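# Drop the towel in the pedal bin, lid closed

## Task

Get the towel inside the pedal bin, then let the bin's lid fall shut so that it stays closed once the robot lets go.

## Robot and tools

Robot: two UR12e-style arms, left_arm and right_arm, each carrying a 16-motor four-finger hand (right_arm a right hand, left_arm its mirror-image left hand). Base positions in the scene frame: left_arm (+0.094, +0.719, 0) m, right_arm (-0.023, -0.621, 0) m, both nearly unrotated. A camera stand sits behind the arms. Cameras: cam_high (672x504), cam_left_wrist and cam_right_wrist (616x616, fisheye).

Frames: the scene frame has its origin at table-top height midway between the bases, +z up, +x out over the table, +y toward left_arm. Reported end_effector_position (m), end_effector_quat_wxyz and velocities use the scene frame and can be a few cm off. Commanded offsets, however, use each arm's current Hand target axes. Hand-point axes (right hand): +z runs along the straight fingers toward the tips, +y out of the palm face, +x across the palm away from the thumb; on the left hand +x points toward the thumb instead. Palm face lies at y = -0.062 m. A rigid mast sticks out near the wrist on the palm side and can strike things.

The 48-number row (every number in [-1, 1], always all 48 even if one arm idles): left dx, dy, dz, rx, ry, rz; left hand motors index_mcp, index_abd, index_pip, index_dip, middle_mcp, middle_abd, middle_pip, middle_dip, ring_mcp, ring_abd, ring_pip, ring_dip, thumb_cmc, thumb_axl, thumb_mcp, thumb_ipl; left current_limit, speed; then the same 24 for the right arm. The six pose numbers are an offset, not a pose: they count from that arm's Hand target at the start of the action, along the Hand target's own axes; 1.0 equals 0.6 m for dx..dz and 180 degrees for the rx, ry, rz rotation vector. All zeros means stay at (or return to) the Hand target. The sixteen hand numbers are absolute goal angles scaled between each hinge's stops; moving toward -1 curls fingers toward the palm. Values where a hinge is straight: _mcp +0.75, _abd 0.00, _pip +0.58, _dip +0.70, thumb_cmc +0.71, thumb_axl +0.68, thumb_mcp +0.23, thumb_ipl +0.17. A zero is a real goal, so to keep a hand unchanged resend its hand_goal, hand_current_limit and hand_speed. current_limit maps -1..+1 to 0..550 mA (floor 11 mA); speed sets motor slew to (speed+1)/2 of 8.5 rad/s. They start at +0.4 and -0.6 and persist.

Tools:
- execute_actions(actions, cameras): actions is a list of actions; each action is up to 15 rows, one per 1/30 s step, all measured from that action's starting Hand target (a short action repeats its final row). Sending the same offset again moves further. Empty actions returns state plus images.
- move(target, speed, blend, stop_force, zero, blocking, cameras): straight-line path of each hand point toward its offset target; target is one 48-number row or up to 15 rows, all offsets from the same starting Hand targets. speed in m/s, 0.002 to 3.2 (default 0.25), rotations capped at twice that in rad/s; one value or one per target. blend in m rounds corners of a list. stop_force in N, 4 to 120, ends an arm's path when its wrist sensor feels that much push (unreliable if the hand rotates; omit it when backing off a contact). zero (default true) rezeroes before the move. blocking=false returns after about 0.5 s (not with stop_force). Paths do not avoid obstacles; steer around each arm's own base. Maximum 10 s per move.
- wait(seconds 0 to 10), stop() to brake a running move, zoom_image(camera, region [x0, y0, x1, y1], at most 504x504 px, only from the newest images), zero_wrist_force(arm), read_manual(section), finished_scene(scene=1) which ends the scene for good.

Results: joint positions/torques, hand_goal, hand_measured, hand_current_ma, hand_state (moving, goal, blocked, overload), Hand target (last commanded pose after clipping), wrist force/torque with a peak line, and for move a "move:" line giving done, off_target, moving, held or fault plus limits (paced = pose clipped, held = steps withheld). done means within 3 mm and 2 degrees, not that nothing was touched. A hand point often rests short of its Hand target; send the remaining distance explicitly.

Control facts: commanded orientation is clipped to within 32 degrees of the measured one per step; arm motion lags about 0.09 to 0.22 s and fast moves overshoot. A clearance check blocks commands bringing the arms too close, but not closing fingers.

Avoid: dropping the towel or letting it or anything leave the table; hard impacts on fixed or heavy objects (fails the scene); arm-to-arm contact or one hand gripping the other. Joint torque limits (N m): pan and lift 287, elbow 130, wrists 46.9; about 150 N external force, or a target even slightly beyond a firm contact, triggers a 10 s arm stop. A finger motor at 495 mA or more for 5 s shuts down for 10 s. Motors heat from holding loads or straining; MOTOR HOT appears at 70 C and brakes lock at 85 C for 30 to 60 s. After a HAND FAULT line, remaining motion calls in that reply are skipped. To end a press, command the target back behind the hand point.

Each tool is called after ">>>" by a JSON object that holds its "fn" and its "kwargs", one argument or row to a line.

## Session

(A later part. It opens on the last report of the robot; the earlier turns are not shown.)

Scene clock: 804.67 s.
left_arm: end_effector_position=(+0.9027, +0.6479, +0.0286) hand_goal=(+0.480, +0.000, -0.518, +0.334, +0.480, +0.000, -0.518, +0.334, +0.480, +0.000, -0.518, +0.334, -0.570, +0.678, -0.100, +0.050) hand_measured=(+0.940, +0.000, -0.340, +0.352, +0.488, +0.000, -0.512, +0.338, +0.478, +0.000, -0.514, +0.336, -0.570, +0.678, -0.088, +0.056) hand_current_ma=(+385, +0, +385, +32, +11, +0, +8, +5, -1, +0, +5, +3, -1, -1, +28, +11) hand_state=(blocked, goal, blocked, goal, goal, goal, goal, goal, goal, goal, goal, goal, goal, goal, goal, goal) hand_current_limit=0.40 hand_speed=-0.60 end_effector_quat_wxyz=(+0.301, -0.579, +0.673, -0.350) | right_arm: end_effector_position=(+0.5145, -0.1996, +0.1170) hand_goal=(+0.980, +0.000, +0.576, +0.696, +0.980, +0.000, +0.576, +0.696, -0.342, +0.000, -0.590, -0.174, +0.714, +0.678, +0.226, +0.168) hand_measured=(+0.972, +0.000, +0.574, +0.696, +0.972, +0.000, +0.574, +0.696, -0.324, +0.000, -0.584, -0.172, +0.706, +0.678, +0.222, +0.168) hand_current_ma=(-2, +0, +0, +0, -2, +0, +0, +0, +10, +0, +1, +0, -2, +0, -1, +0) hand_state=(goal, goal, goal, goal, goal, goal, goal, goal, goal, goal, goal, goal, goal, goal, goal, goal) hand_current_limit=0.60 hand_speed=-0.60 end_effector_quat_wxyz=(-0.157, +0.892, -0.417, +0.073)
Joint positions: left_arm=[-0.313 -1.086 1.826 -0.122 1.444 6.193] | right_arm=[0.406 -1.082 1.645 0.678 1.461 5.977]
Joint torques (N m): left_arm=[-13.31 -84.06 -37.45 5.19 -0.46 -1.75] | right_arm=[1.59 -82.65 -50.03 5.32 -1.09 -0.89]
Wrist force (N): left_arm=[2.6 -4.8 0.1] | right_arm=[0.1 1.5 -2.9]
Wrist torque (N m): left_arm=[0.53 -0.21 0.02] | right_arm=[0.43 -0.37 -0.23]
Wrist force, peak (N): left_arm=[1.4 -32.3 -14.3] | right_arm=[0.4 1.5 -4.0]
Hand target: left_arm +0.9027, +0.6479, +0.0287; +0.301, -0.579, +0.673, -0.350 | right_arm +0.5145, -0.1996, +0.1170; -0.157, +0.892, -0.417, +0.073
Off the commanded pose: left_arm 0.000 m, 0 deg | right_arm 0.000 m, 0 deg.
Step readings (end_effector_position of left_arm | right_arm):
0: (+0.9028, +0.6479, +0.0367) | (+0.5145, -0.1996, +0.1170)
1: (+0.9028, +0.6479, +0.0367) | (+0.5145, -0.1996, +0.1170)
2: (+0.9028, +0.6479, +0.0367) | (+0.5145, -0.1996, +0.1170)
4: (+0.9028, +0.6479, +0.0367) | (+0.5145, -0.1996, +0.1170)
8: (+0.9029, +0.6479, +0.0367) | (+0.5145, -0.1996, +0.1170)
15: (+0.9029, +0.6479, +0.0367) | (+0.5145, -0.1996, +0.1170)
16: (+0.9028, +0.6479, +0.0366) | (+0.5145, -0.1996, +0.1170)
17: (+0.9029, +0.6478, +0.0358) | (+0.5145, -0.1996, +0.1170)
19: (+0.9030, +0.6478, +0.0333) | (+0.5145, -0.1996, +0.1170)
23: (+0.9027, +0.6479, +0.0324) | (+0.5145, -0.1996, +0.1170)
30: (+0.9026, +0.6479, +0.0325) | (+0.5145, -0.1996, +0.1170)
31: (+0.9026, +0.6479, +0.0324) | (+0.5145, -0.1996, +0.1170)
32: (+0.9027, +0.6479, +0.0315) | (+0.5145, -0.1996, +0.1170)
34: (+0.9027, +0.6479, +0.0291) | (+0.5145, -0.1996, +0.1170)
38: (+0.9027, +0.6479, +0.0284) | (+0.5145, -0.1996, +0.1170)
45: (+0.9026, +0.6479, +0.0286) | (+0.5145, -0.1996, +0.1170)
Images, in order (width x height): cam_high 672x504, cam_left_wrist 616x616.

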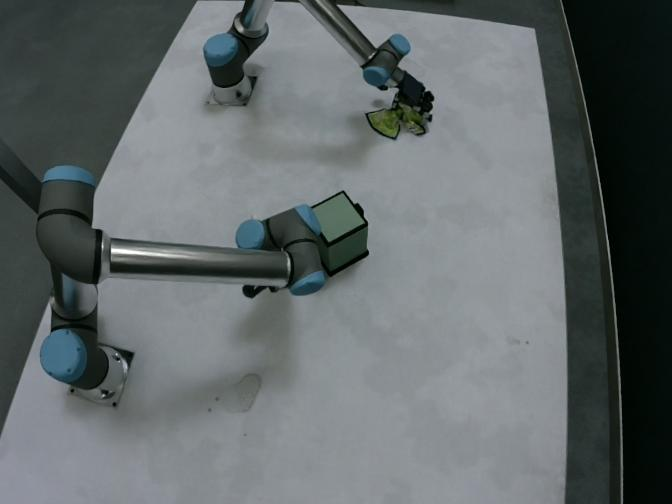

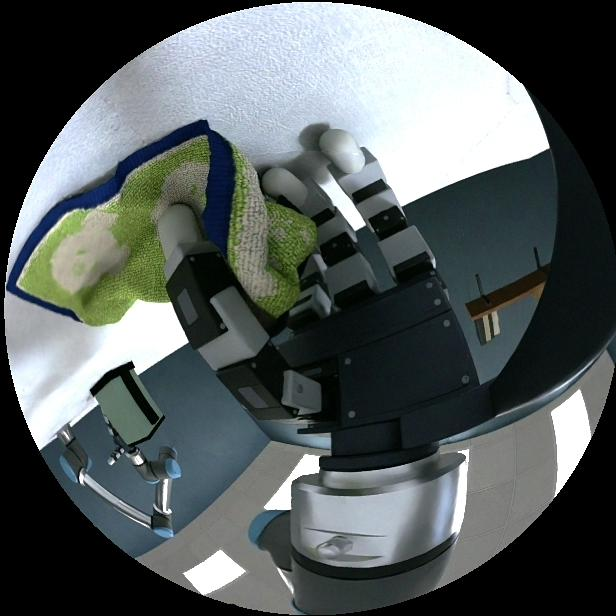

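>>> {"fn": "execute_actions", "kwargs": {
  "actions": [
    [[0,-0.0055,-0.0038,0,0,0,0.3,0,-0.518,0.3,0.3,0,-0.518,0.3,0.3,0,-0.518,0.3,-0.571,0.678,-0.281,-0.103,0.6,-0.6,0,0,0,0,0,0,0.98,0,0.576,0.696,0.98,0,0.576,0.696,-0.342,0,-0.591,-0.174,0.714,0.678,0.226,0.168,0.6,-0.6]],
    [[0,-0.0055,-0.0038,0,0,0,0.068,0,-0.4,0.261,0.068,0,-0.4,0.261,0.068,0,-0.4,0.261,-0.571,0.678,-0.4,-0.25,0.6,-0.6,0,0,0,0,0,0,0.98,0,0.576,0.696,0.98,0,0.576,0.696,-0.342,0,-0.591,-0.174,0.714,0.678,0.226,0.168,0.6,-0.6]]
  ],
  "cameras": ["cam_high", "cam_left_wrist"]
}}

>>> {"fn": "zoom_image", "kwargs": {
  "camera": "cam_left_wrist",
  "region": [100, 60, 420, 340]
}}

>>> {"fn": "zoom_image", "kwargs": {
  "camera": "cam_high",
  "region": [320, 30, 460, 150]
}}

Scene clock: 820.07 s.
left_arm: end_effector_position=(+0.9028, +0.6479, +0.0367) hand_goal=(+0.068, +0.000, -0.400, +0.262, +0.068, +0.000, -0.400, +0.262, +0.068, +0.000, -0.400, +0.262, -0.570, +0.678, -0.400, -0.250) hand_measured=(+0.496, +0.002, -0.356, +0.286, +0.126, -0.012, -0.390, +0.268, +0.072, +0.000, -0.400, +0.266, -0.550, +0.690, -0.224, -0.196) hand_current_ma=(+440, +1, +109, +48, +170, -18, +13, +8, +4, +0, +0, +3, +41, +25, +440, +218) hand_state=(blocked, goal, blocked, blocked, blocked, goal, goal, goal, goal, goal, goal, goal, blocked, goal, blocked, blocked) hand_current_limit=0.60 hand_speed=-0.60 end_effector_quat_wxyz=(+0.301, -0.579, +0.673, -0.350) | right_arm: end_effector_position=(+0.5145, -0.1996, +0.1170) hand_goal=(+0.980, +0.000, +0.576, +0.696, +0.980, +0.000, +0.576, +0.696, -0.342, +0.000, -0.590, -0.174, +0.714, +0.678, +0.226, +0.168) hand_measured=(+0.972, +0.000, +0.574, +0.696, +0.972, +0.000, +0.574, +0.696, -0.324, +0.000, -0.584, -0.172, +0.706, +0.678, +0.222, +0.168) hand_current_ma=(-2, +0, +0, +0, -2, +0, +0, +0, +10, +0, +1, +0, -2, +0, -1, +0) hand_state=(goal, goal, goal, goal, goal, goal, goal, goal, goal, goal, goal, goal, goal, goal, goal, goal) hand_current_limit=0.60 hand_speed=-0.60 end_effector_quat_wxyz=(-0.157, +0.892, -0.417, +0.073)
Joint positions: left_arm=[-0.313 -1.095 1.822 -0.11 1.444 6.193] | right_arm=[0.406 -1.082 1.645 0.678 1.461 5.977]
Joint torques (N m): left_arm=[-7.05 -65.93 -31.77 -2.42 0.9 -0.76] | right_arm=[-0.21 -84.96 -49.56 5.4 -1.34 -1.02]
Wrist force (N): left_arm=[2.1 1.6 -0.3] | right_arm=[0.2 1.5 -3.1]
Wrist torque (N m): left_arm=[0.21 -0.20 0.13] | right_arm=[0.44 -0.37 -0.24]
Wrist force, peak (N): left_arm=[2.6 -4.7 -0.5] | right_arm=[0.7 1.7 -3.9]
Hand target: left_arm +0.9028, +0.6479, +0.0367; +0.301, -0.579, +0.673, -0.350 | right_arm +0.5145, -0.1996, +0.1170; -0.157, +0.892, -0.417, +0.073
Off the commanded pose: left_arm 0.000 m, 0 deg | right_arm 0.000 m, 0 deg.
Step readings (end_effector_position of left_arm | right_arm):
0: (+0.9027, +0.6479, +0.0287) | (+0.5145, -0.1996, +0.1170)
1: (+0.9027, +0.6479, +0.0288) | (+0.5145, -0.1996, +0.1170)
2: (+0.9027, +0.6479, +0.0297) | (+0.5145, -0.1996, +0.1170)
4: (+0.9027, +0.6479, +0.0324) | (+0.5145, -0.1996, +0.1170)
8: (+0.9027, +0.6479, +0.0330) | (+0.5145, -0.1996, +0.1170)
15: (+0.9028, +0.6479, +0.0328) | (+0.5145, -0.1996, +0.1170)
16: (+0.9028, +0.6479, +0.0329) | (+0.5145, -0.1996, +0.1170)
17: (+0.9027, +0.6479, +0.0338) | (+0.5145, -0.1996, +0.1170)
19: (+0.9027, +0.6479, +0.0362) | (+0.5145, -0.1996, +0.1170)
23: (+0.9027, +0.6479, +0.0369) | (+0.5145, -0.1996, +0.1170)
30: (+0.9028, +0.6479, +0.0367) | (+0.5145, -0.1996, +0.1170)
Images, in order (width x height): cam_high 672x504, cam_left_wrist 616x616.

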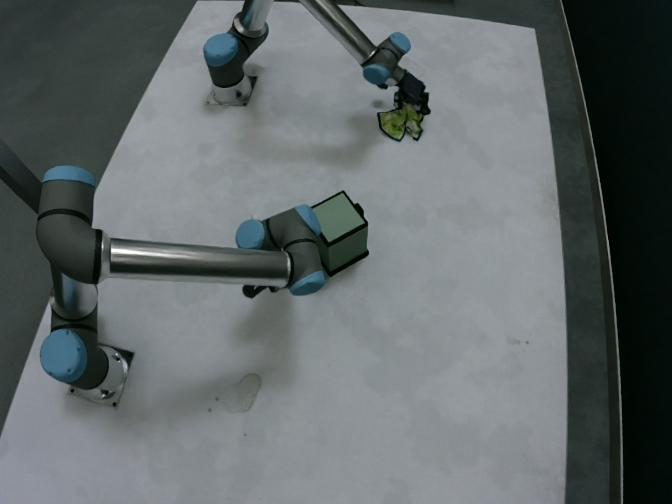

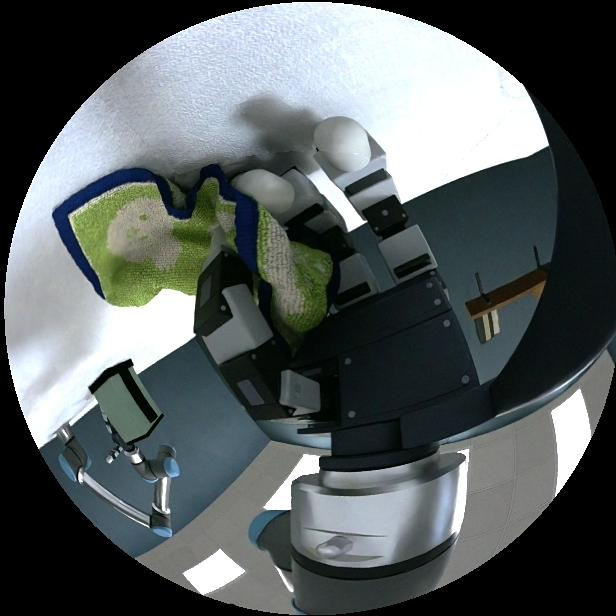

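Scaled by 1.575 from the camera's 616x616 image, which has a finer 880x880 frame.

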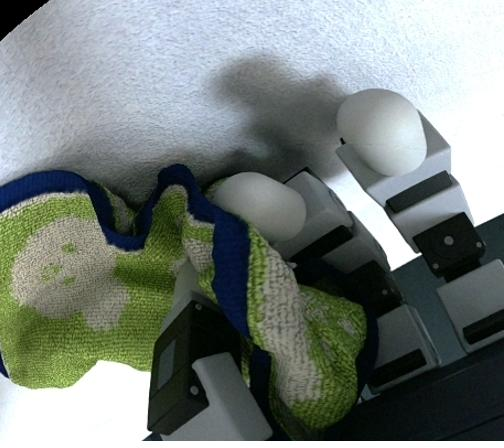

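Scaled by 3.600.

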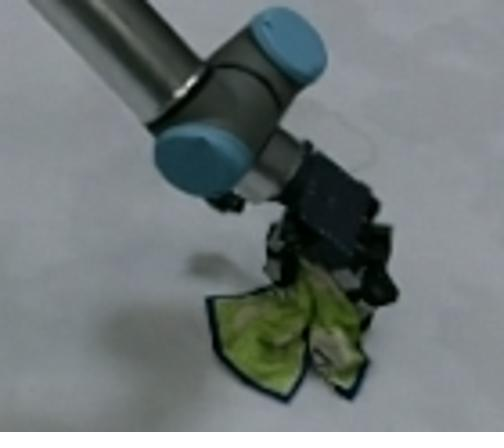

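>>> {"fn": "move", "kwargs": {
  "target": [0,-0.1638,-0.1148,0,0,0,0.068,0,-0.4,0.2,0.068,0,-0.4,0.2,0.068,0,-0.4,0.2,-0.571,0.678,-0.4,-0.25,0.75,-0.6,0,0,0,0,0,0,0.98,0,0.576,0.696,0.98,0,0.576,0.696,-0.342,0,-0.591,-0.174,0.714,0.678,0.226,0.168,0.6,-0.6],
  "speed": 0.15,
  "cameras": ["cam_high", "cam_left_wrist"]
}}

>>> {"fn": "zoom_image", "kwargs": {
  "camera": "cam_left_wrist",
  "region": [100, 60, 420, 340]
}}

>>> {"fn": "zoom_image", "kwargs": {
  "camera": "cam_high",
  "region": [320, 10, 460, 150]
}}

Scene clock: 832.27 s.
left_arm: end_effector_position=(+0.9028, +0.6479, +0.1567) hand_goal=(+0.068, +0.000, -0.400, +0.200, +0.068, +0.000, -0.400, +0.200, +0.068, +0.000, -0.400, +0.200, -0.570, +0.678, -0.400, -0.250) hand_measured=(+0.494, +0.002, -0.342, +0.248, +0.120, -0.014, -0.390, +0.210, +0.072, +0.000, -0.400, +0.204, -0.550, +0.690, -0.224, -0.200) hand_current_ma=(+481, +2, +155, +122, +147, -20, +16, +17, +3, +0, +0, +3, +41, +28, +481, +188) hand_state=(blocked, goal, blocked, blocked, blocked, goal, goal, goal, goal, goal, goal, goal, blocked, goal, blocked, blocked) hand_current_limit=0.75 hand_speed=-0.60 end_effector_quat_wxyz=(+0.301, -0.579, +0.673, -0.350) | right_arm: end_effector_position=(+0.5145, -0.1996, +0.1170) hand_goal=(+0.980, +0.000, +0.576, +0.696, +0.980, +0.000, +0.576, +0.696, -0.342, +0.000, -0.590, -0.174, +0.714, +0.678, +0.226, +0.168) hand_measured=(+0.972, +0.000, +0.574, +0.696, +0.972, +0.000, +0.574, +0.696, -0.324, +0.000, -0.584, -0.172, +0.706, +0.678, +0.222, +0.168) hand_current_ma=(-2, +0, +0, +0, -2, +0, +0, +0, +10, +0, +1, +0, -2, +0, -1, +0) hand_state=(goal, goal, goal, goal, goal, goal, goal, goal, goal, goal, goal, goal, goal, goal, goal, goal) hand_current_limit=0.60 hand_speed=-0.60 end_effector_quat_wxyz=(-0.157, +0.892, -0.417, +0.073)
Joint positions: left_arm=[-0.313 -1.213 1.743 0.087 1.444 6.194] | right_arm=[0.406 -1.082 1.645 0.678 1.461 5.977]
Joint torques (N m): left_arm=[4.86 -69.98 -35.27 -0.87 1.47 2.09] | right_arm=[1.46 -83.63 -50.37 5.26 -1.39 -1.02]
Wrist force (N): left_arm=[1.6 1.6 -0.2] | right_arm=[0.0 1.5 -3.3]
Wrist torque (N m): left_arm=[0.18 -0.15 0.09] | right_arm=[0.46 -0.35 -0.25]
Wrist force, peak (N): left_arm=[2.0 3.4 1.0] | right_arm=[0.8 1.6 -4.0]
Hand target: left_arm +0.9028, +0.6479, +0.1567; +0.301, -0.579, +0.673, -0.350 | right_arm +0.5145, -0.1996, +0.1170; -0.157, +0.892, -0.417, +0.073
Off the commanded pose: left_arm 0.000 m, 0 deg | right_arm 0.000 m, 0 deg.
move: done
Images, in order (width x height): cam_high 672x504, cam_left_wrist 616x616.

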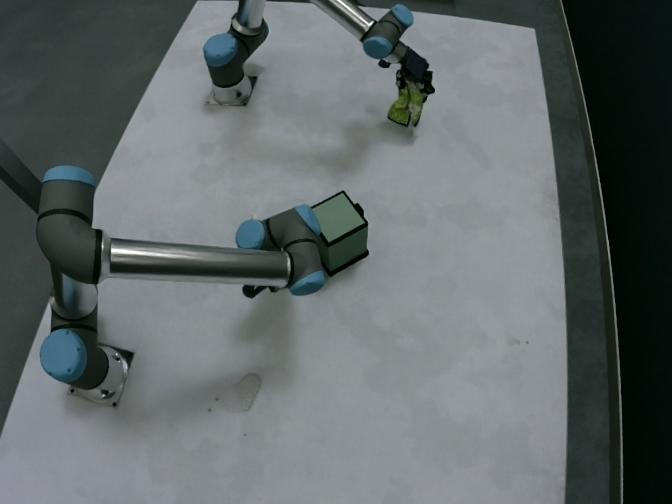

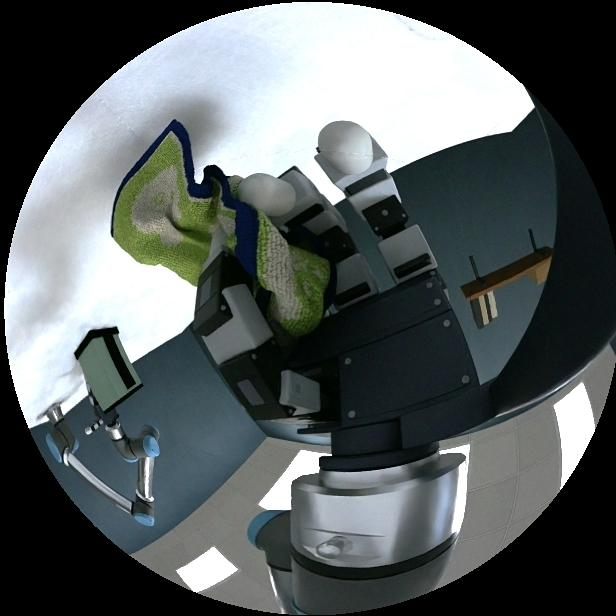

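Scaled by 1.575 from the camera's 616x616 image, which has a finer 880x880 frame.

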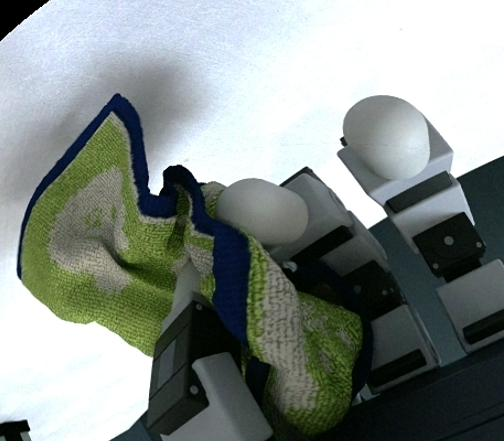

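Scaled by 3.600.

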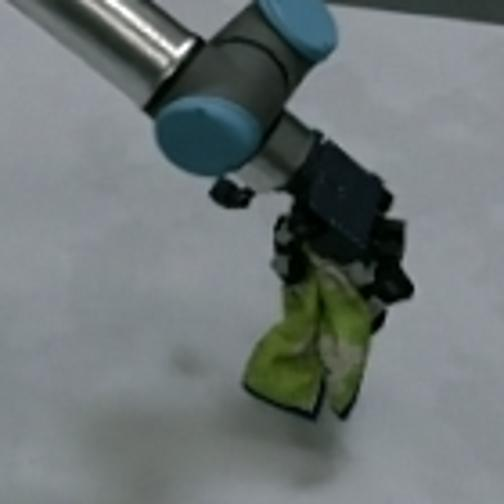

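>>> {"fn": "move", "kwargs": {
  "target": [0,0,0,0,0,0,0.068,0,-0.4,0.2,0.068,0,-0.4,0.2,0.068,0,-0.4,0.2,-0.571,0.678,-0.4,-0.25,0.75,-0.6,0,0.0171,0.047,0,0,0,0.98,0,0.576,0.696,0.98,0,0.576,0.696,-0.342,0,-0.591,-0.174,0.714,0.678,0.226,0.168,0.6,-0.6],
  "speed": 0.04,
  "stop_force": 25,
  "cameras": ["all"]
}}

>>> {"fn": "zoom_image", "kwargs": {
  "camera": "cam_right_wrist",
  "region": [200, 160, 400, 360]
}}

>>> {"fn": "zoom_image", "kwargs": {
  "camera": "cam_high",
  "region": [240, 170, 400, 310]
}}

Scene clock: 847.83 s.
left_arm: end_effector_position=(+0.9028, +0.6479, +0.1567) hand_goal=(+0.068, +0.000, -0.400, +0.200, +0.068, +0.000, -0.400, +0.200, +0.068, +0.000, -0.400, +0.200, -0.570, +0.678, -0.400, -0.250) hand_measured=(+0.494, +0.002, -0.342, +0.248, +0.120, -0.014, -0.390, +0.210, +0.072, +0.000, -0.400, +0.204, -0.550, +0.690, -0.224, -0.200) hand_current_ma=(+481, +2, +155, +122, +147, -20, +16, +17, +3, +0, +0, +3, +41, +28, +481, +188) hand_state=(blocked, goal, blocked, blocked, blocked, goal, goal, goal, goal, goal, goal, goal, blocked, goal, blocked, blocked) hand_current_limit=0.75 hand_speed=-0.60 end_effector_quat_wxyz=(+0.301, -0.579, +0.673, -0.350) | right_arm: end_effector_position=(+0.5144, -0.1996, +0.0966) hand_goal=(+0.980, +0.000, +0.576, +0.696, +0.980, +0.000, +0.576, +0.696, -0.342, +0.000, -0.590, -0.174, +0.714, +0.678, +0.226, +0.168) hand_measured=(+0.988, +0.000, +0.584, +0.698, +0.988, +0.000, +0.582, +0.694, -0.324, +0.000, -0.584, -0.172, +0.706, +0.678, +0.222, +0.168) hand_current_ma=(+2, +0, +2, +0, +3, +0, +1, +0, +9, +0, +1, +0, -2, +0, -1, +0) hand_state=(goal, goal, goal, goal, goal, goal, goal, goal, goal, goal, goal, goal, goal, goal, goal, goal) hand_current_limit=0.60 hand_speed=-0.60 end_effector_quat_wxyz=(-0.156, +0.892, -0.417, +0.072)
Joint positions: left_arm=[-0.313 -1.213 1.743 0.087 1.444 6.193] | right_arm=[0.406 -1.064 1.659 0.646 1.461 5.977]
Joint torques (N m): left_arm=[-10.63 -61.12 -34.27 1.96 -0.03 -1.76] | right_arm=[1.54 -85.26 -48.52 5.55 -1.11 -1.02]
Wrist force (N): left_arm=[1.4 1.8 -0.1] | right_arm=[-0.1 0.3 -2.3]
Wrist torque (N m): left_arm=[0.18 -0.14 0.07] | right_arm=[0.56 -0.35 -0.23]
Wrist force, peak (N): left_arm=[1.8 2.0 -0.3] | right_arm=[1.1 7.2 -34.8]
Hand target: left_arm +0.9028, +0.6479, +0.1567; +0.301, -0.579, +0.673, -0.350 | right_arm +0.5144, -0.1996, +0.0966; -0.156, +0.892, -0.417, +0.072 (not the last commanded pose)
Off the commanded pose: left_arm 0.000 m, 0 deg | right_arm 0.010 m, 0 deg.
move: contact (right_arm)

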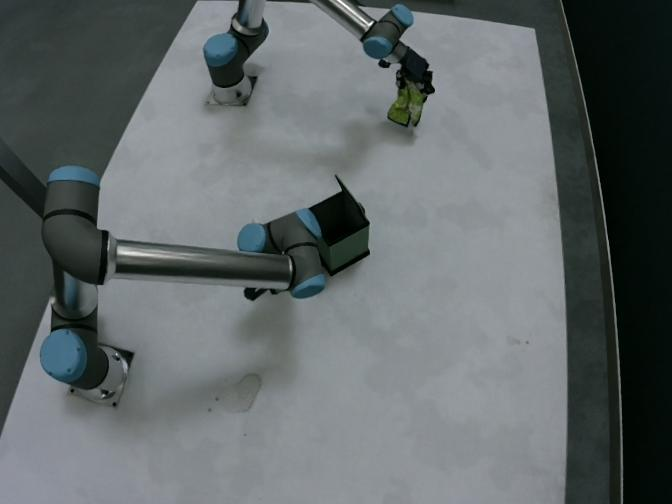

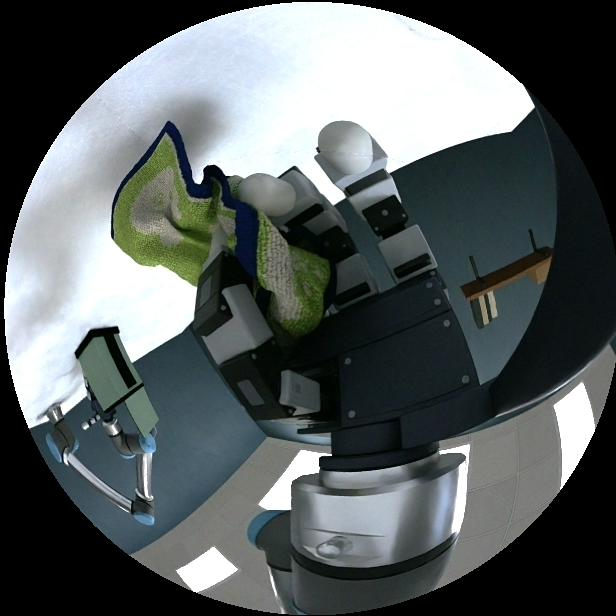

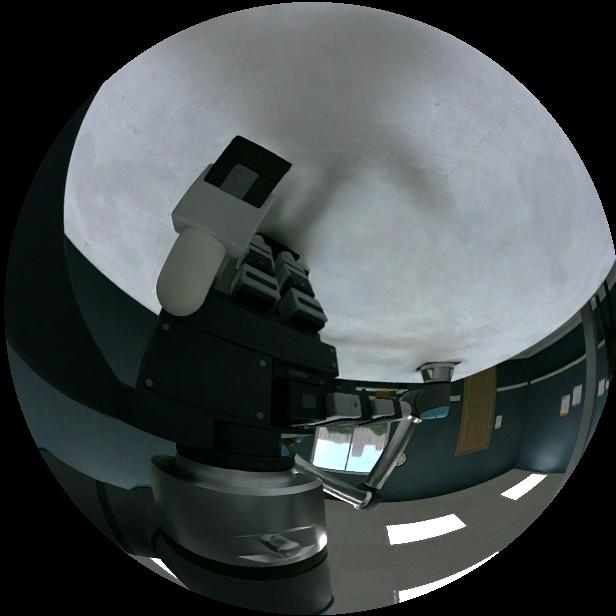

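Scaled by 2.520 from the camera's 616x616 image, which has a finer 880x880 frame.

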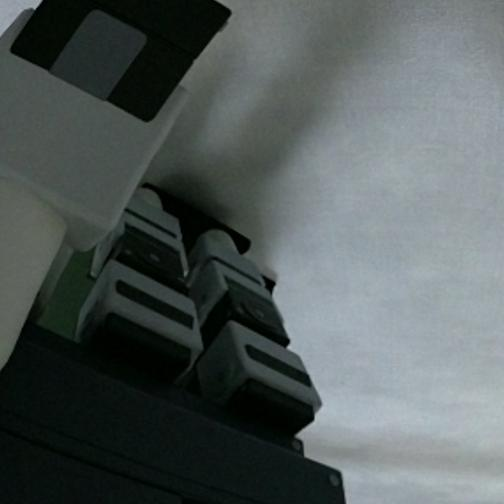

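Scaled by 3.150.

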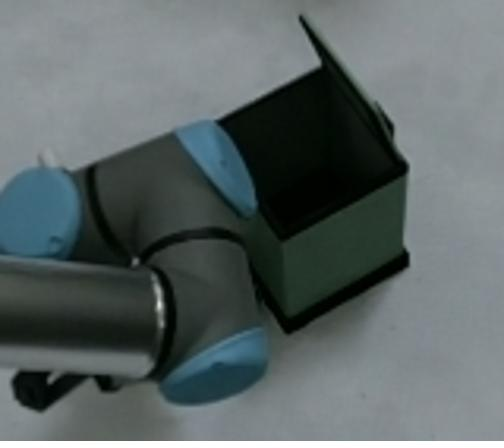

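>>> {"fn": "move", "kwargs": {
  "target": [
    [0.648,-0.163,-0.619,0,0.0944,0.0662,0.068,0,-0.4,0.2,0.068,0,-0.4,0.2,0.98,0,0.576,0.696,-0.571,0.678,-0.4,-0.25,0.75,-0.6,0,0,0,0,0,0,0.98,0,0.576,0.696,0.98,0,0.576,0.696,-0.342,0,-0.591,-0.174,0.714,0.678,0.226,0.168,0.6,-0.6],
    [0.915,-0.157,-0.628,0,0.1888,0.1323,0.068,0,-0.4,0.2,0.068,0,-0.4,0.2,0.98,0,0.576,0.696,-0.571,0.678,-0.4,-0.25,0.75,-0.6,0,0,0,0,0,0,0.98,0,0.576,0.696,0.98,0,0.576,0.696,-0.342,0,-0.591,-0.174,0.714,0.678,0.226,0.168,0.6,-0.6]
  ],
  "speed": 0.35,
  "blend": 0.05,
  "cameras": ["all"]
}}

>>> {"fn": "zoom_image", "kwargs": {
  "camera": "cam_left_wrist",
  "region": [60, 40, 420, 340]
}}

>>> {"fn": "zoom_image", "kwargs": {
  "camera": "cam_high",
  "region": [230, 110, 400, 290]
}}

Scene clock: 957.73 s.
left_arm: end_effector_position=(+0.5692, +0.1431, +0.4503) hand_goal=(+0.068, +0.000, -0.400, +0.200, +0.068, +0.000, -0.400, +0.200, +0.980, +0.000, +0.576, +0.696, -0.570, +0.678, -0.400, -0.250) hand_measured=(+0.494, +0.002, -0.342, +0.248, +0.118, -0.014, -0.390, +0.210, +0.956, +0.000, +0.568, +0.694, -0.548, +0.692, -0.224, -0.200) hand_current_ma=(+481, +2, +155, +122, +144, -21, +16, +17, -51, +0, -10, -3, +42, +28, +481, +188) hand_state=(blocked, goal, blocked, blocked, blocked, goal, goal, goal, blocked, goal, goal, goal, blocked, goal, blocked, blocked) hand_current_limit=0.75 hand_speed=-0.60 end_effector_quat_wxyz=(+0.157, -0.303, +0.834, -0.434) | right_arm: end_effector_position=(+0.5144, -0.1996, +0.0966) hand_goal=(+0.980, +0.000, +0.576, +0.696, +0.980, +0.000, +0.576, +0.696, -0.342, +0.000, -0.590, -0.174, +0.714, +0.678, +0.226, +0.168) hand_measured=(+0.988, +0.000, +0.584, +0.698, +0.988, +0.000, +0.582, +0.694, -0.324, +0.000, -0.584, -0.172, +0.706, +0.678, +0.222, +0.168) hand_current_ma=(+2, +0, +2, +0, +3, +0, +1, +0, +9, +0, +1, +0, -2, +0, -1, +0) hand_state=(goal, goal, goal, goal, goal, goal, goal, goal, goal, goal, goal, goal, goal, goal, goal, goal) hand_current_limit=0.60 hand_speed=-0.60 end_effector_quat_wxyz=(-0.156, +0.892, -0.417, +0.072)
Joint positions: left_arm=[-1.15 -1.46 1.515 0.574 1.353 6.127] | right_arm=[0.406 -1.064 1.659 0.646 1.461 5.977]
Joint torques (N m): left_arm=[3.95 -50.97 -47.69 2.15 0.86 -1.84] | right_arm=[0.9 -85.81 -48.02 6.03 -1.14 -1.01]
Wrist force (N): left_arm=[1.5 1.6 0.0] | right_arm=[-0.3 -0.1 -2.5]
Wrist torque (N m): left_arm=[0.10 -0.13 0.18] | right_arm=[0.52 -0.32 -0.25]
Wrist force, peak (N): left_arm=[3.6 0.5 1.7] | right_arm=[-0.3 0.5 -3.8]
Hand target: left_arm +0.5693, +0.1431, +0.4503; +0.157, -0.303, +0.834, -0.434 | right_arm +0.5144, -0.1996, +0.0966; -0.156, +0.892, -0.417, +0.072
Off the commanded pose: left_arm 0.000 m, 0 deg | right_arm 0.000 m, 0 deg.
move: done

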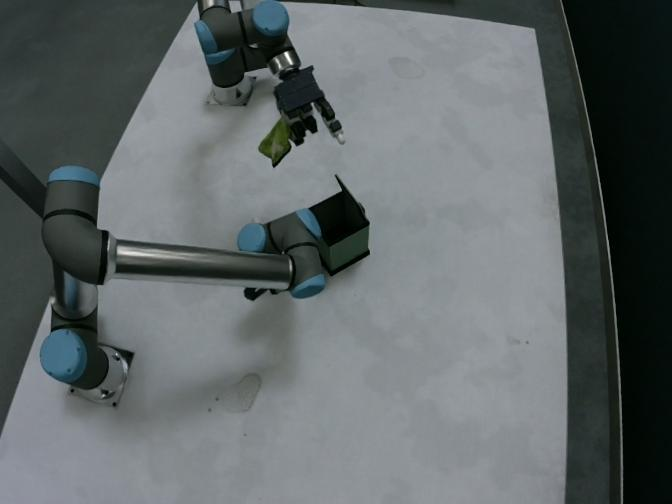

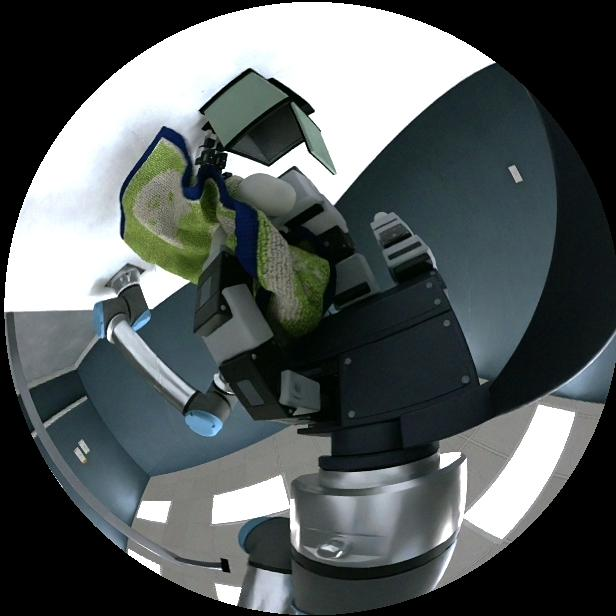

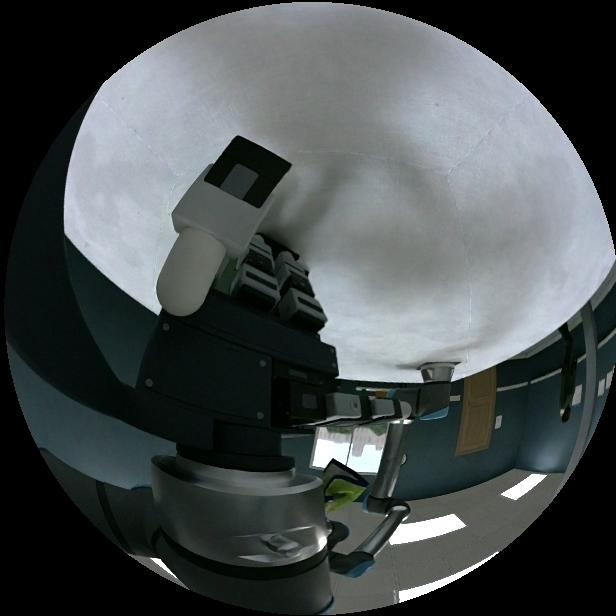

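Scaled by 1.400 from the camera's 616x616 image, which has a finer 880x880 frame.

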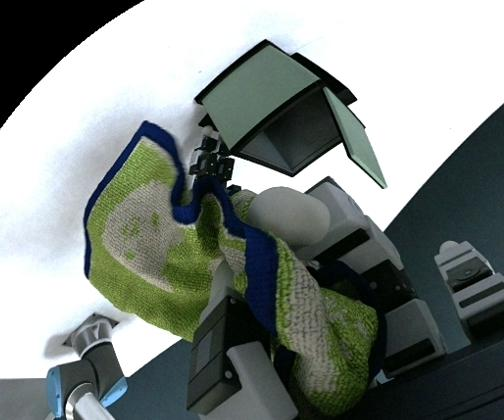

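Scaled by 2.800.

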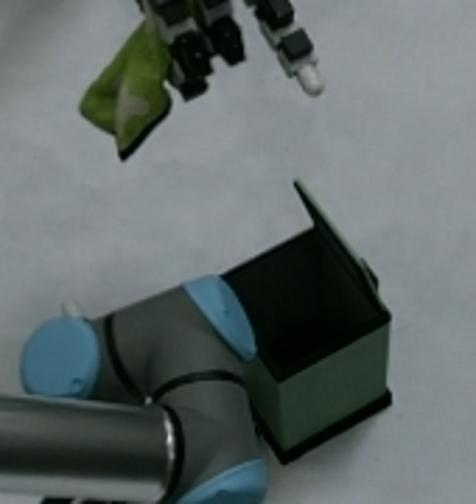

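>>> {"fn": "move", "kwargs": {
  "target": [0,0,0,0,-0.1435,0.2048,0.068,0,-0.4,0.2,0.068,0,-0.4,0.2,0.98,0,0.576,0.696,-0.571,0.678,-0.4,-0.25,0.75,-0.6,0,0,0,0,0,0,0.98,0,0.576,0.696,0.98,0,0.576,0.696,-0.342,0,-0.591,-0.174,0.714,0.678,0.226,0.168,0.6,-0.6],
  "speed": 0.4,
  "cameras": ["all"]
}}

>>> {"fn": "zoom_image", "kwargs": {
  "camera": "cam_left_wrist",
  "region": [60, 40, 420, 340]
}}

>>> {"fn": "zoom_image", "kwargs": {
  "camera": "cam_high",
  "region": [220, 60, 400, 240]
}}

>>> {"fn": "zoom_image", "kwargs": {
  "camera": "cam_right_wrist",
  "region": [280, 400, 400, 520]
}}

Scene clock: 1016.83 s.
left_arm: end_effector_position=(+0.5682, +0.1429, +0.4503) hand_goal=(+0.068, +0.000, -0.400, +0.200, +0.068, +0.000, -0.400, +0.200, +0.980, +0.000, +0.576, +0.696, -0.570, +0.678, -0.400, -0.250) hand_measured=(+0.494, +0.004, -0.342, +0.248, +0.114, -0.014, -0.390, +0.210, +0.960, +0.000, +0.570, +0.694, -0.548, +0.692, -0.224, -0.202) hand_current_ma=(+481, +4, +156, +122, +122, -21, +16, +14, -40, +0, -8, -3, +47, +29, +481, +182) hand_state=(blocked, goal, blocked, blocked, blocked, goal, goal, goal, goal, goal, goal, goal, blocked, goal, blocked, blocked) hand_current_limit=0.75 hand_speed=-0.60 end_effector_quat_wxyz=(+0.454, -0.218, +0.831, -0.235) | right_arm: end_effector_position=(+0.5144, -0.1996, +0.0966) hand_goal=(+0.980, +0.000, +0.576, +0.696, +0.980, +0.000, +0.576, +0.696, -0.342, +0.000, -0.590, -0.174, +0.714, +0.678, +0.226, +0.168) hand_measured=(+0.988, +0.000, +0.584, +0.698, +0.988, +0.000, +0.582, +0.694, -0.324, +0.000, -0.584, -0.172, +0.706, +0.678, +0.222, +0.168) hand_current_ma=(+2, +0, +2, +0, +3, +0, +1, +0, +9, +0, +1, +0, -2, +0, -1, +0) hand_state=(goal, goal, goal, goal, goal, goal, goal, goal, goal, goal, goal, goal, goal, goal, goal, goal) hand_current_limit=0.60 hand_speed=-0.60 end_effector_quat_wxyz=(-0.156, +0.892, -0.417, +0.072)
Joint positions: left_arm=[-1.393 -1.314 1.437 0.818 0.631 6.284] | right_arm=[0.406 -1.064 1.659 0.646 1.461 5.977]
Joint torques (N m): left_arm=[7.99 -78.43 -45.11 -0.71 0.58 -3.15] | right_arm=[1.41 -83.39 -48.02 5.69 -1.5 -1.34]
Wrist force (N): left_arm=[2.9 0.7 -0.5] | right_arm=[0.0 0.3 -3.2]
Wrist torque (N m): left_arm=[-0.01 -0.15 0.16] | right_arm=[0.55 -0.32 -0.25]
Wrist force, peak (N): left_arm=[3.7 0.6 -0.3] | right_arm=[0.1 0.5 -3.8]
Hand target: left_arm +0.5693, +0.1431, +0.4503; +0.464, -0.114, +0.831, -0.285 | right_arm +0.5144, -0.1996, +0.0966; -0.156, +0.892, -0.417, +0.072
Off the commanded pose: left_arm 0.001 m, 13 deg | right_arm 0.000 m, 0 deg.
joint sent to its limit (left arm) — joint 6 (wrist 3), upper limit. The joint targets are off in orientation, not in position.
move: off_target (left_arm)

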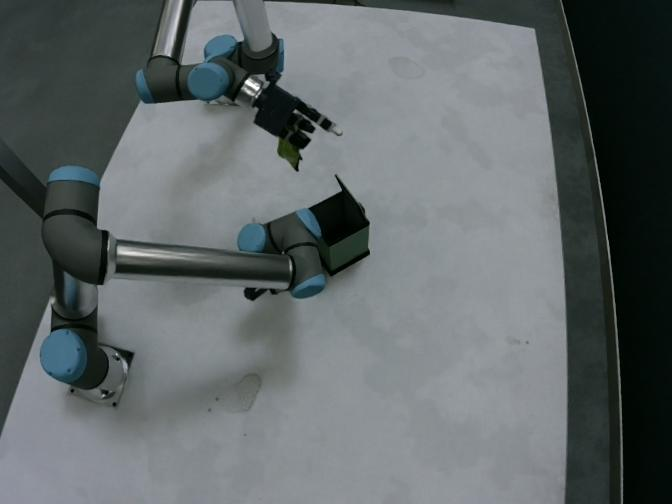

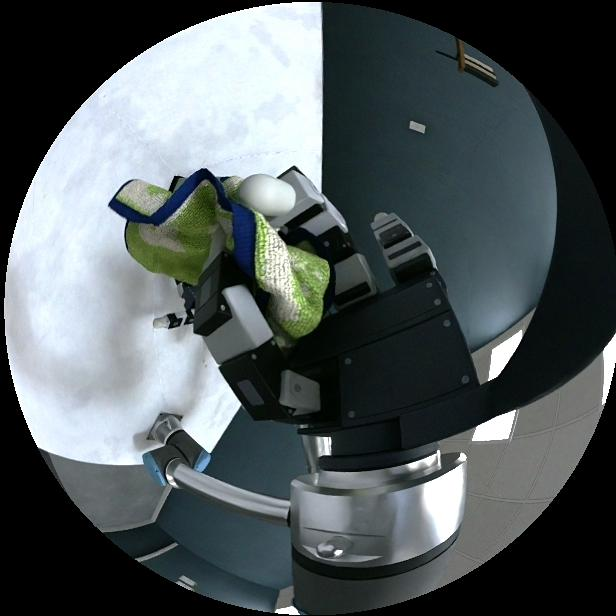

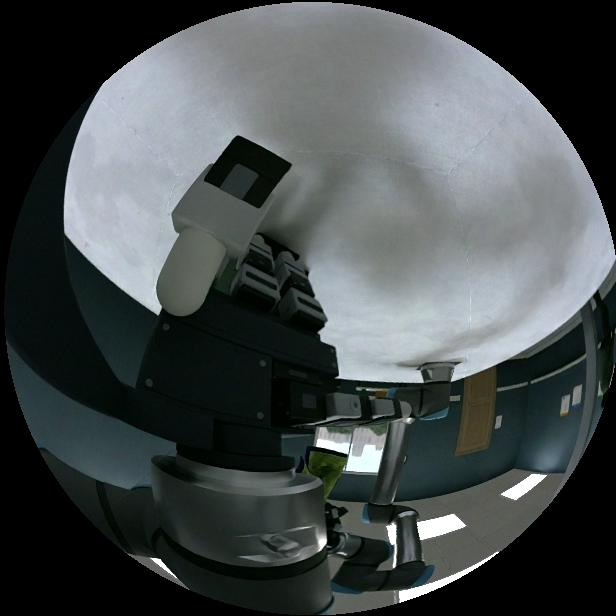

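Scaled by 1.400 from the camera's 616x616 image, which has a finer 880x880 frame.

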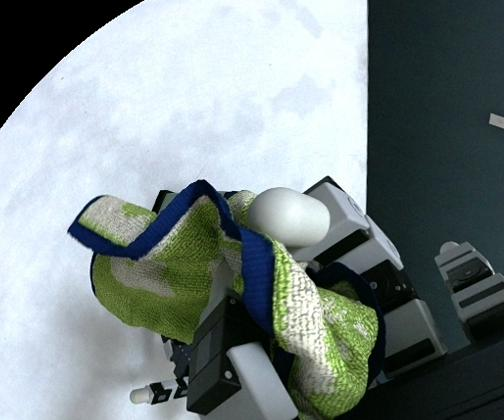

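Scaled by 2.800.

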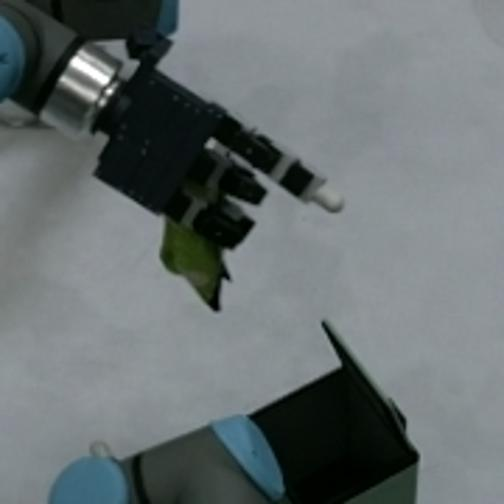

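Scaled by 4.200 from the camera's 616x616 image, which has a finer 880x880 frame.

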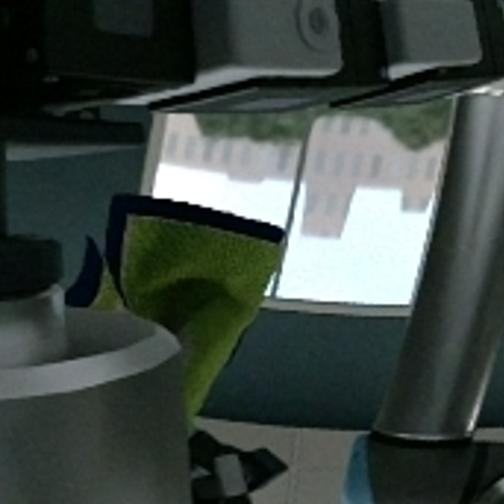

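>>> {"fn": "move", "kwargs": {
  "target": [-0.0225,-0.158,0.347,-0.058,-0.017,-0.103,0.068,0,-0.4,0.2,0.068,0,-0.4,0.2,0.98,0,0.576,0.696,-0.571,0.678,-0.4,-0.25,0.75,-0.6,0,0,0,0,0,0,0.98,0,0.576,0.696,0.98,0,0.576,0.696,-0.342,0,-0.591,-0.174,0.714,0.678,0.226,0.168,0.6,-0.6],
  "speed": 0.25,
  "cameras": ["all"]
}}

>>> {"fn": "zoom_image", "kwargs": {
  "camera": "cam_left_wrist",
  "region": [60, 40, 420, 340]
}}

>>> {"fn": "zoom_image", "kwargs": {
  "camera": "cam_high",
  "region": [230, 110, 410, 290]
}}

>>> {"fn": "zoom_image", "kwargs": {
  "camera": "cam_right_wrist",
  "region": [140, 150, 460, 520]
}}

Scene clock: 1110.00 s.
left_arm: end_effector_position=(+0.7431, -0.0044, +0.4302) hand_goal=(+0.068, +0.000, -0.400, +0.200, +0.068, +0.000, -0.400, +0.200, +0.980, +0.000, +0.576, +0.696, -0.570, +0.678, -0.400, -0.250) hand_measured=(+0.494, +0.004, -0.342, +0.248, +0.108, -0.014, -0.390, +0.208, +0.960, +0.000, +0.570, +0.694, -0.548, +0.692, -0.224, -0.204) hand_current_ma=(+481, +4, +158, +121, +106, -21, +16, +12, -39, +0, -8, -3, +47, +30, +481, +177) hand_state=(blocked, goal, blocked, blocked, blocked, goal, goal, goal, goal, goal, goal, goal, blocked, goal, blocked, blocked) hand_current_limit=0.75 hand_speed=-0.60 end_effector_quat_wxyz=(+0.419, -0.305, +0.810, -0.273) | right_arm: end_effector_position=(+0.5144, -0.1996, +0.0966) hand_goal=(+0.980, +0.000, +0.576, +0.696, +0.980, +0.000, +0.576, +0.696, -0.342, +0.000, -0.590, -0.174, +0.714, +0.678, +0.226, +0.168) hand_measured=(+0.988, +0.000, +0.584, +0.698, +0.988, +0.000, +0.582, +0.694, -0.324, +0.000, -0.584, -0.172, +0.706, +0.678, +0.222, +0.168) hand_current_ma=(+2, +0, +2, +0, +3, +0, +1, +0, +9, +0, +1, +0, -2, +0, -1, +0) hand_state=(goal, goal, goal, goal, goal, goal, goal, goal, goal, goal, goal, goal, goal, goal, goal, goal) hand_current_limit=0.60 hand_speed=-0.60 end_effector_quat_wxyz=(-0.156, +0.892, -0.417, +0.072)
Joint positions: left_arm=[-1.199 -0.949 0.898 0.849 0.772 6.284] | right_arm=[0.406 -1.064 1.659 0.646 1.461 5.977]
Joint torques (N m): left_arm=[-9.55 -90.2 -51.54 -1.01 -2.29 -2.59] | right_arm=[-0.36 -83.11 -47.7 5.46 -1.87 -1.79]
Wrist force (N): left_arm=[2.8 1.0 -0.3] | right_arm=[-0.1 0.4 -2.4]
Wrist torque (N m): left_arm=[-0.01 -0.18 0.16] | right_arm=[0.56 -0.34 -0.23]
Wrist force, peak (N): left_arm=[2.9 2.7 -2.7] | right_arm=[0.6 0.3 -4.0]
Hand target: left_arm +0.7436, -0.0043, +0.4301; +0.422, -0.295, +0.811, -0.276 | right_arm +0.5144, -0.1996, +0.0966; -0.156, +0.892, -0.417, +0.072
Off the commanded pose: left_arm 0.000 m, 1 deg | right_arm 0.000 m, 0 deg.
joint sent to its limit (left arm) — joint 6 (wrist 3), upper limit. The joint targets still meet the commanded pose.
move: done

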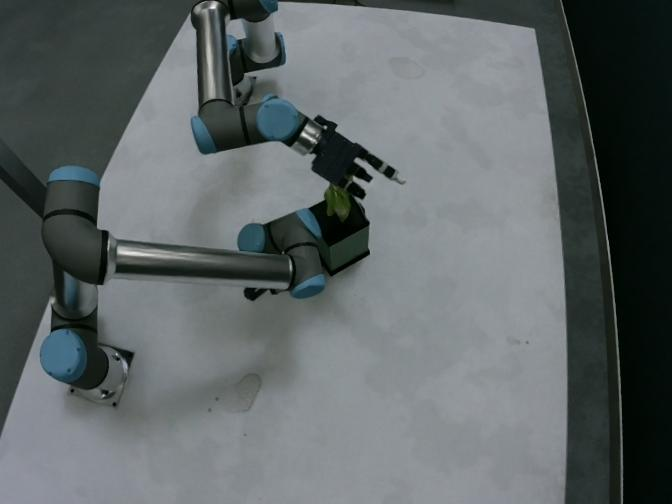

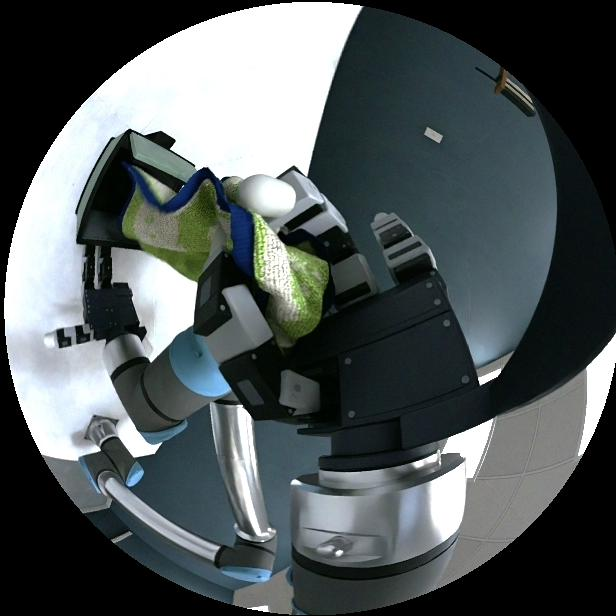

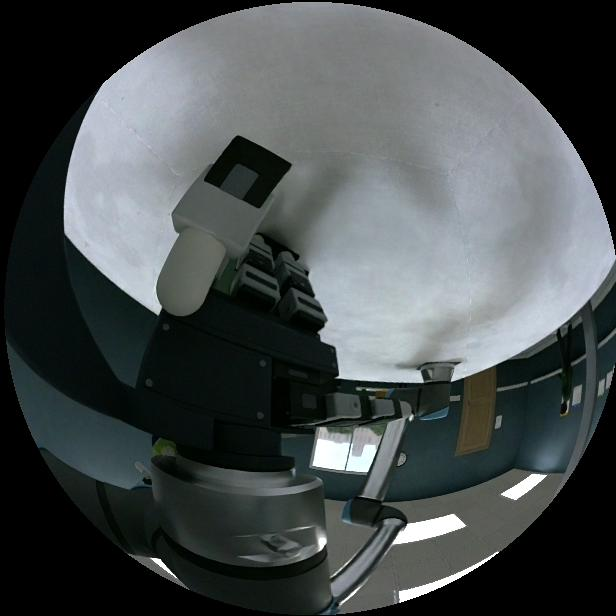

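Scaled by 1.400 from the camera's 616x616 image, which has a finer 880x880 frame.

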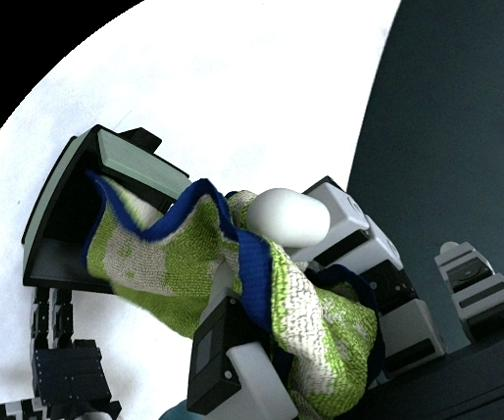

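Scaled by 2.800.

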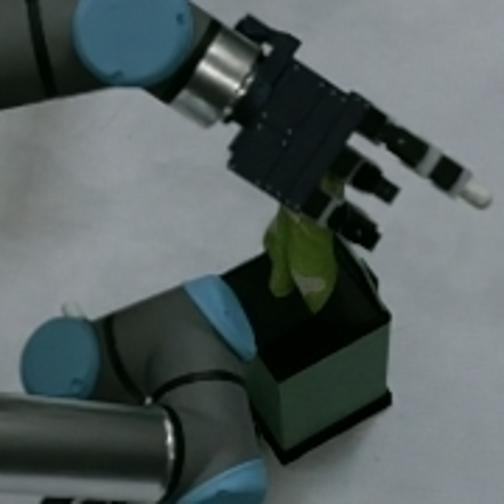

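Scaled by 1.362 from the camera's 616x616 image, which has a finer 880x880 frame.

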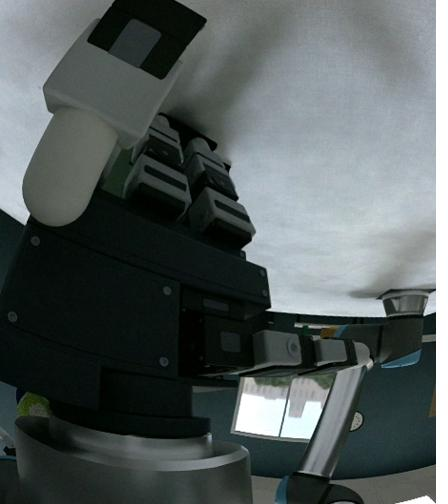

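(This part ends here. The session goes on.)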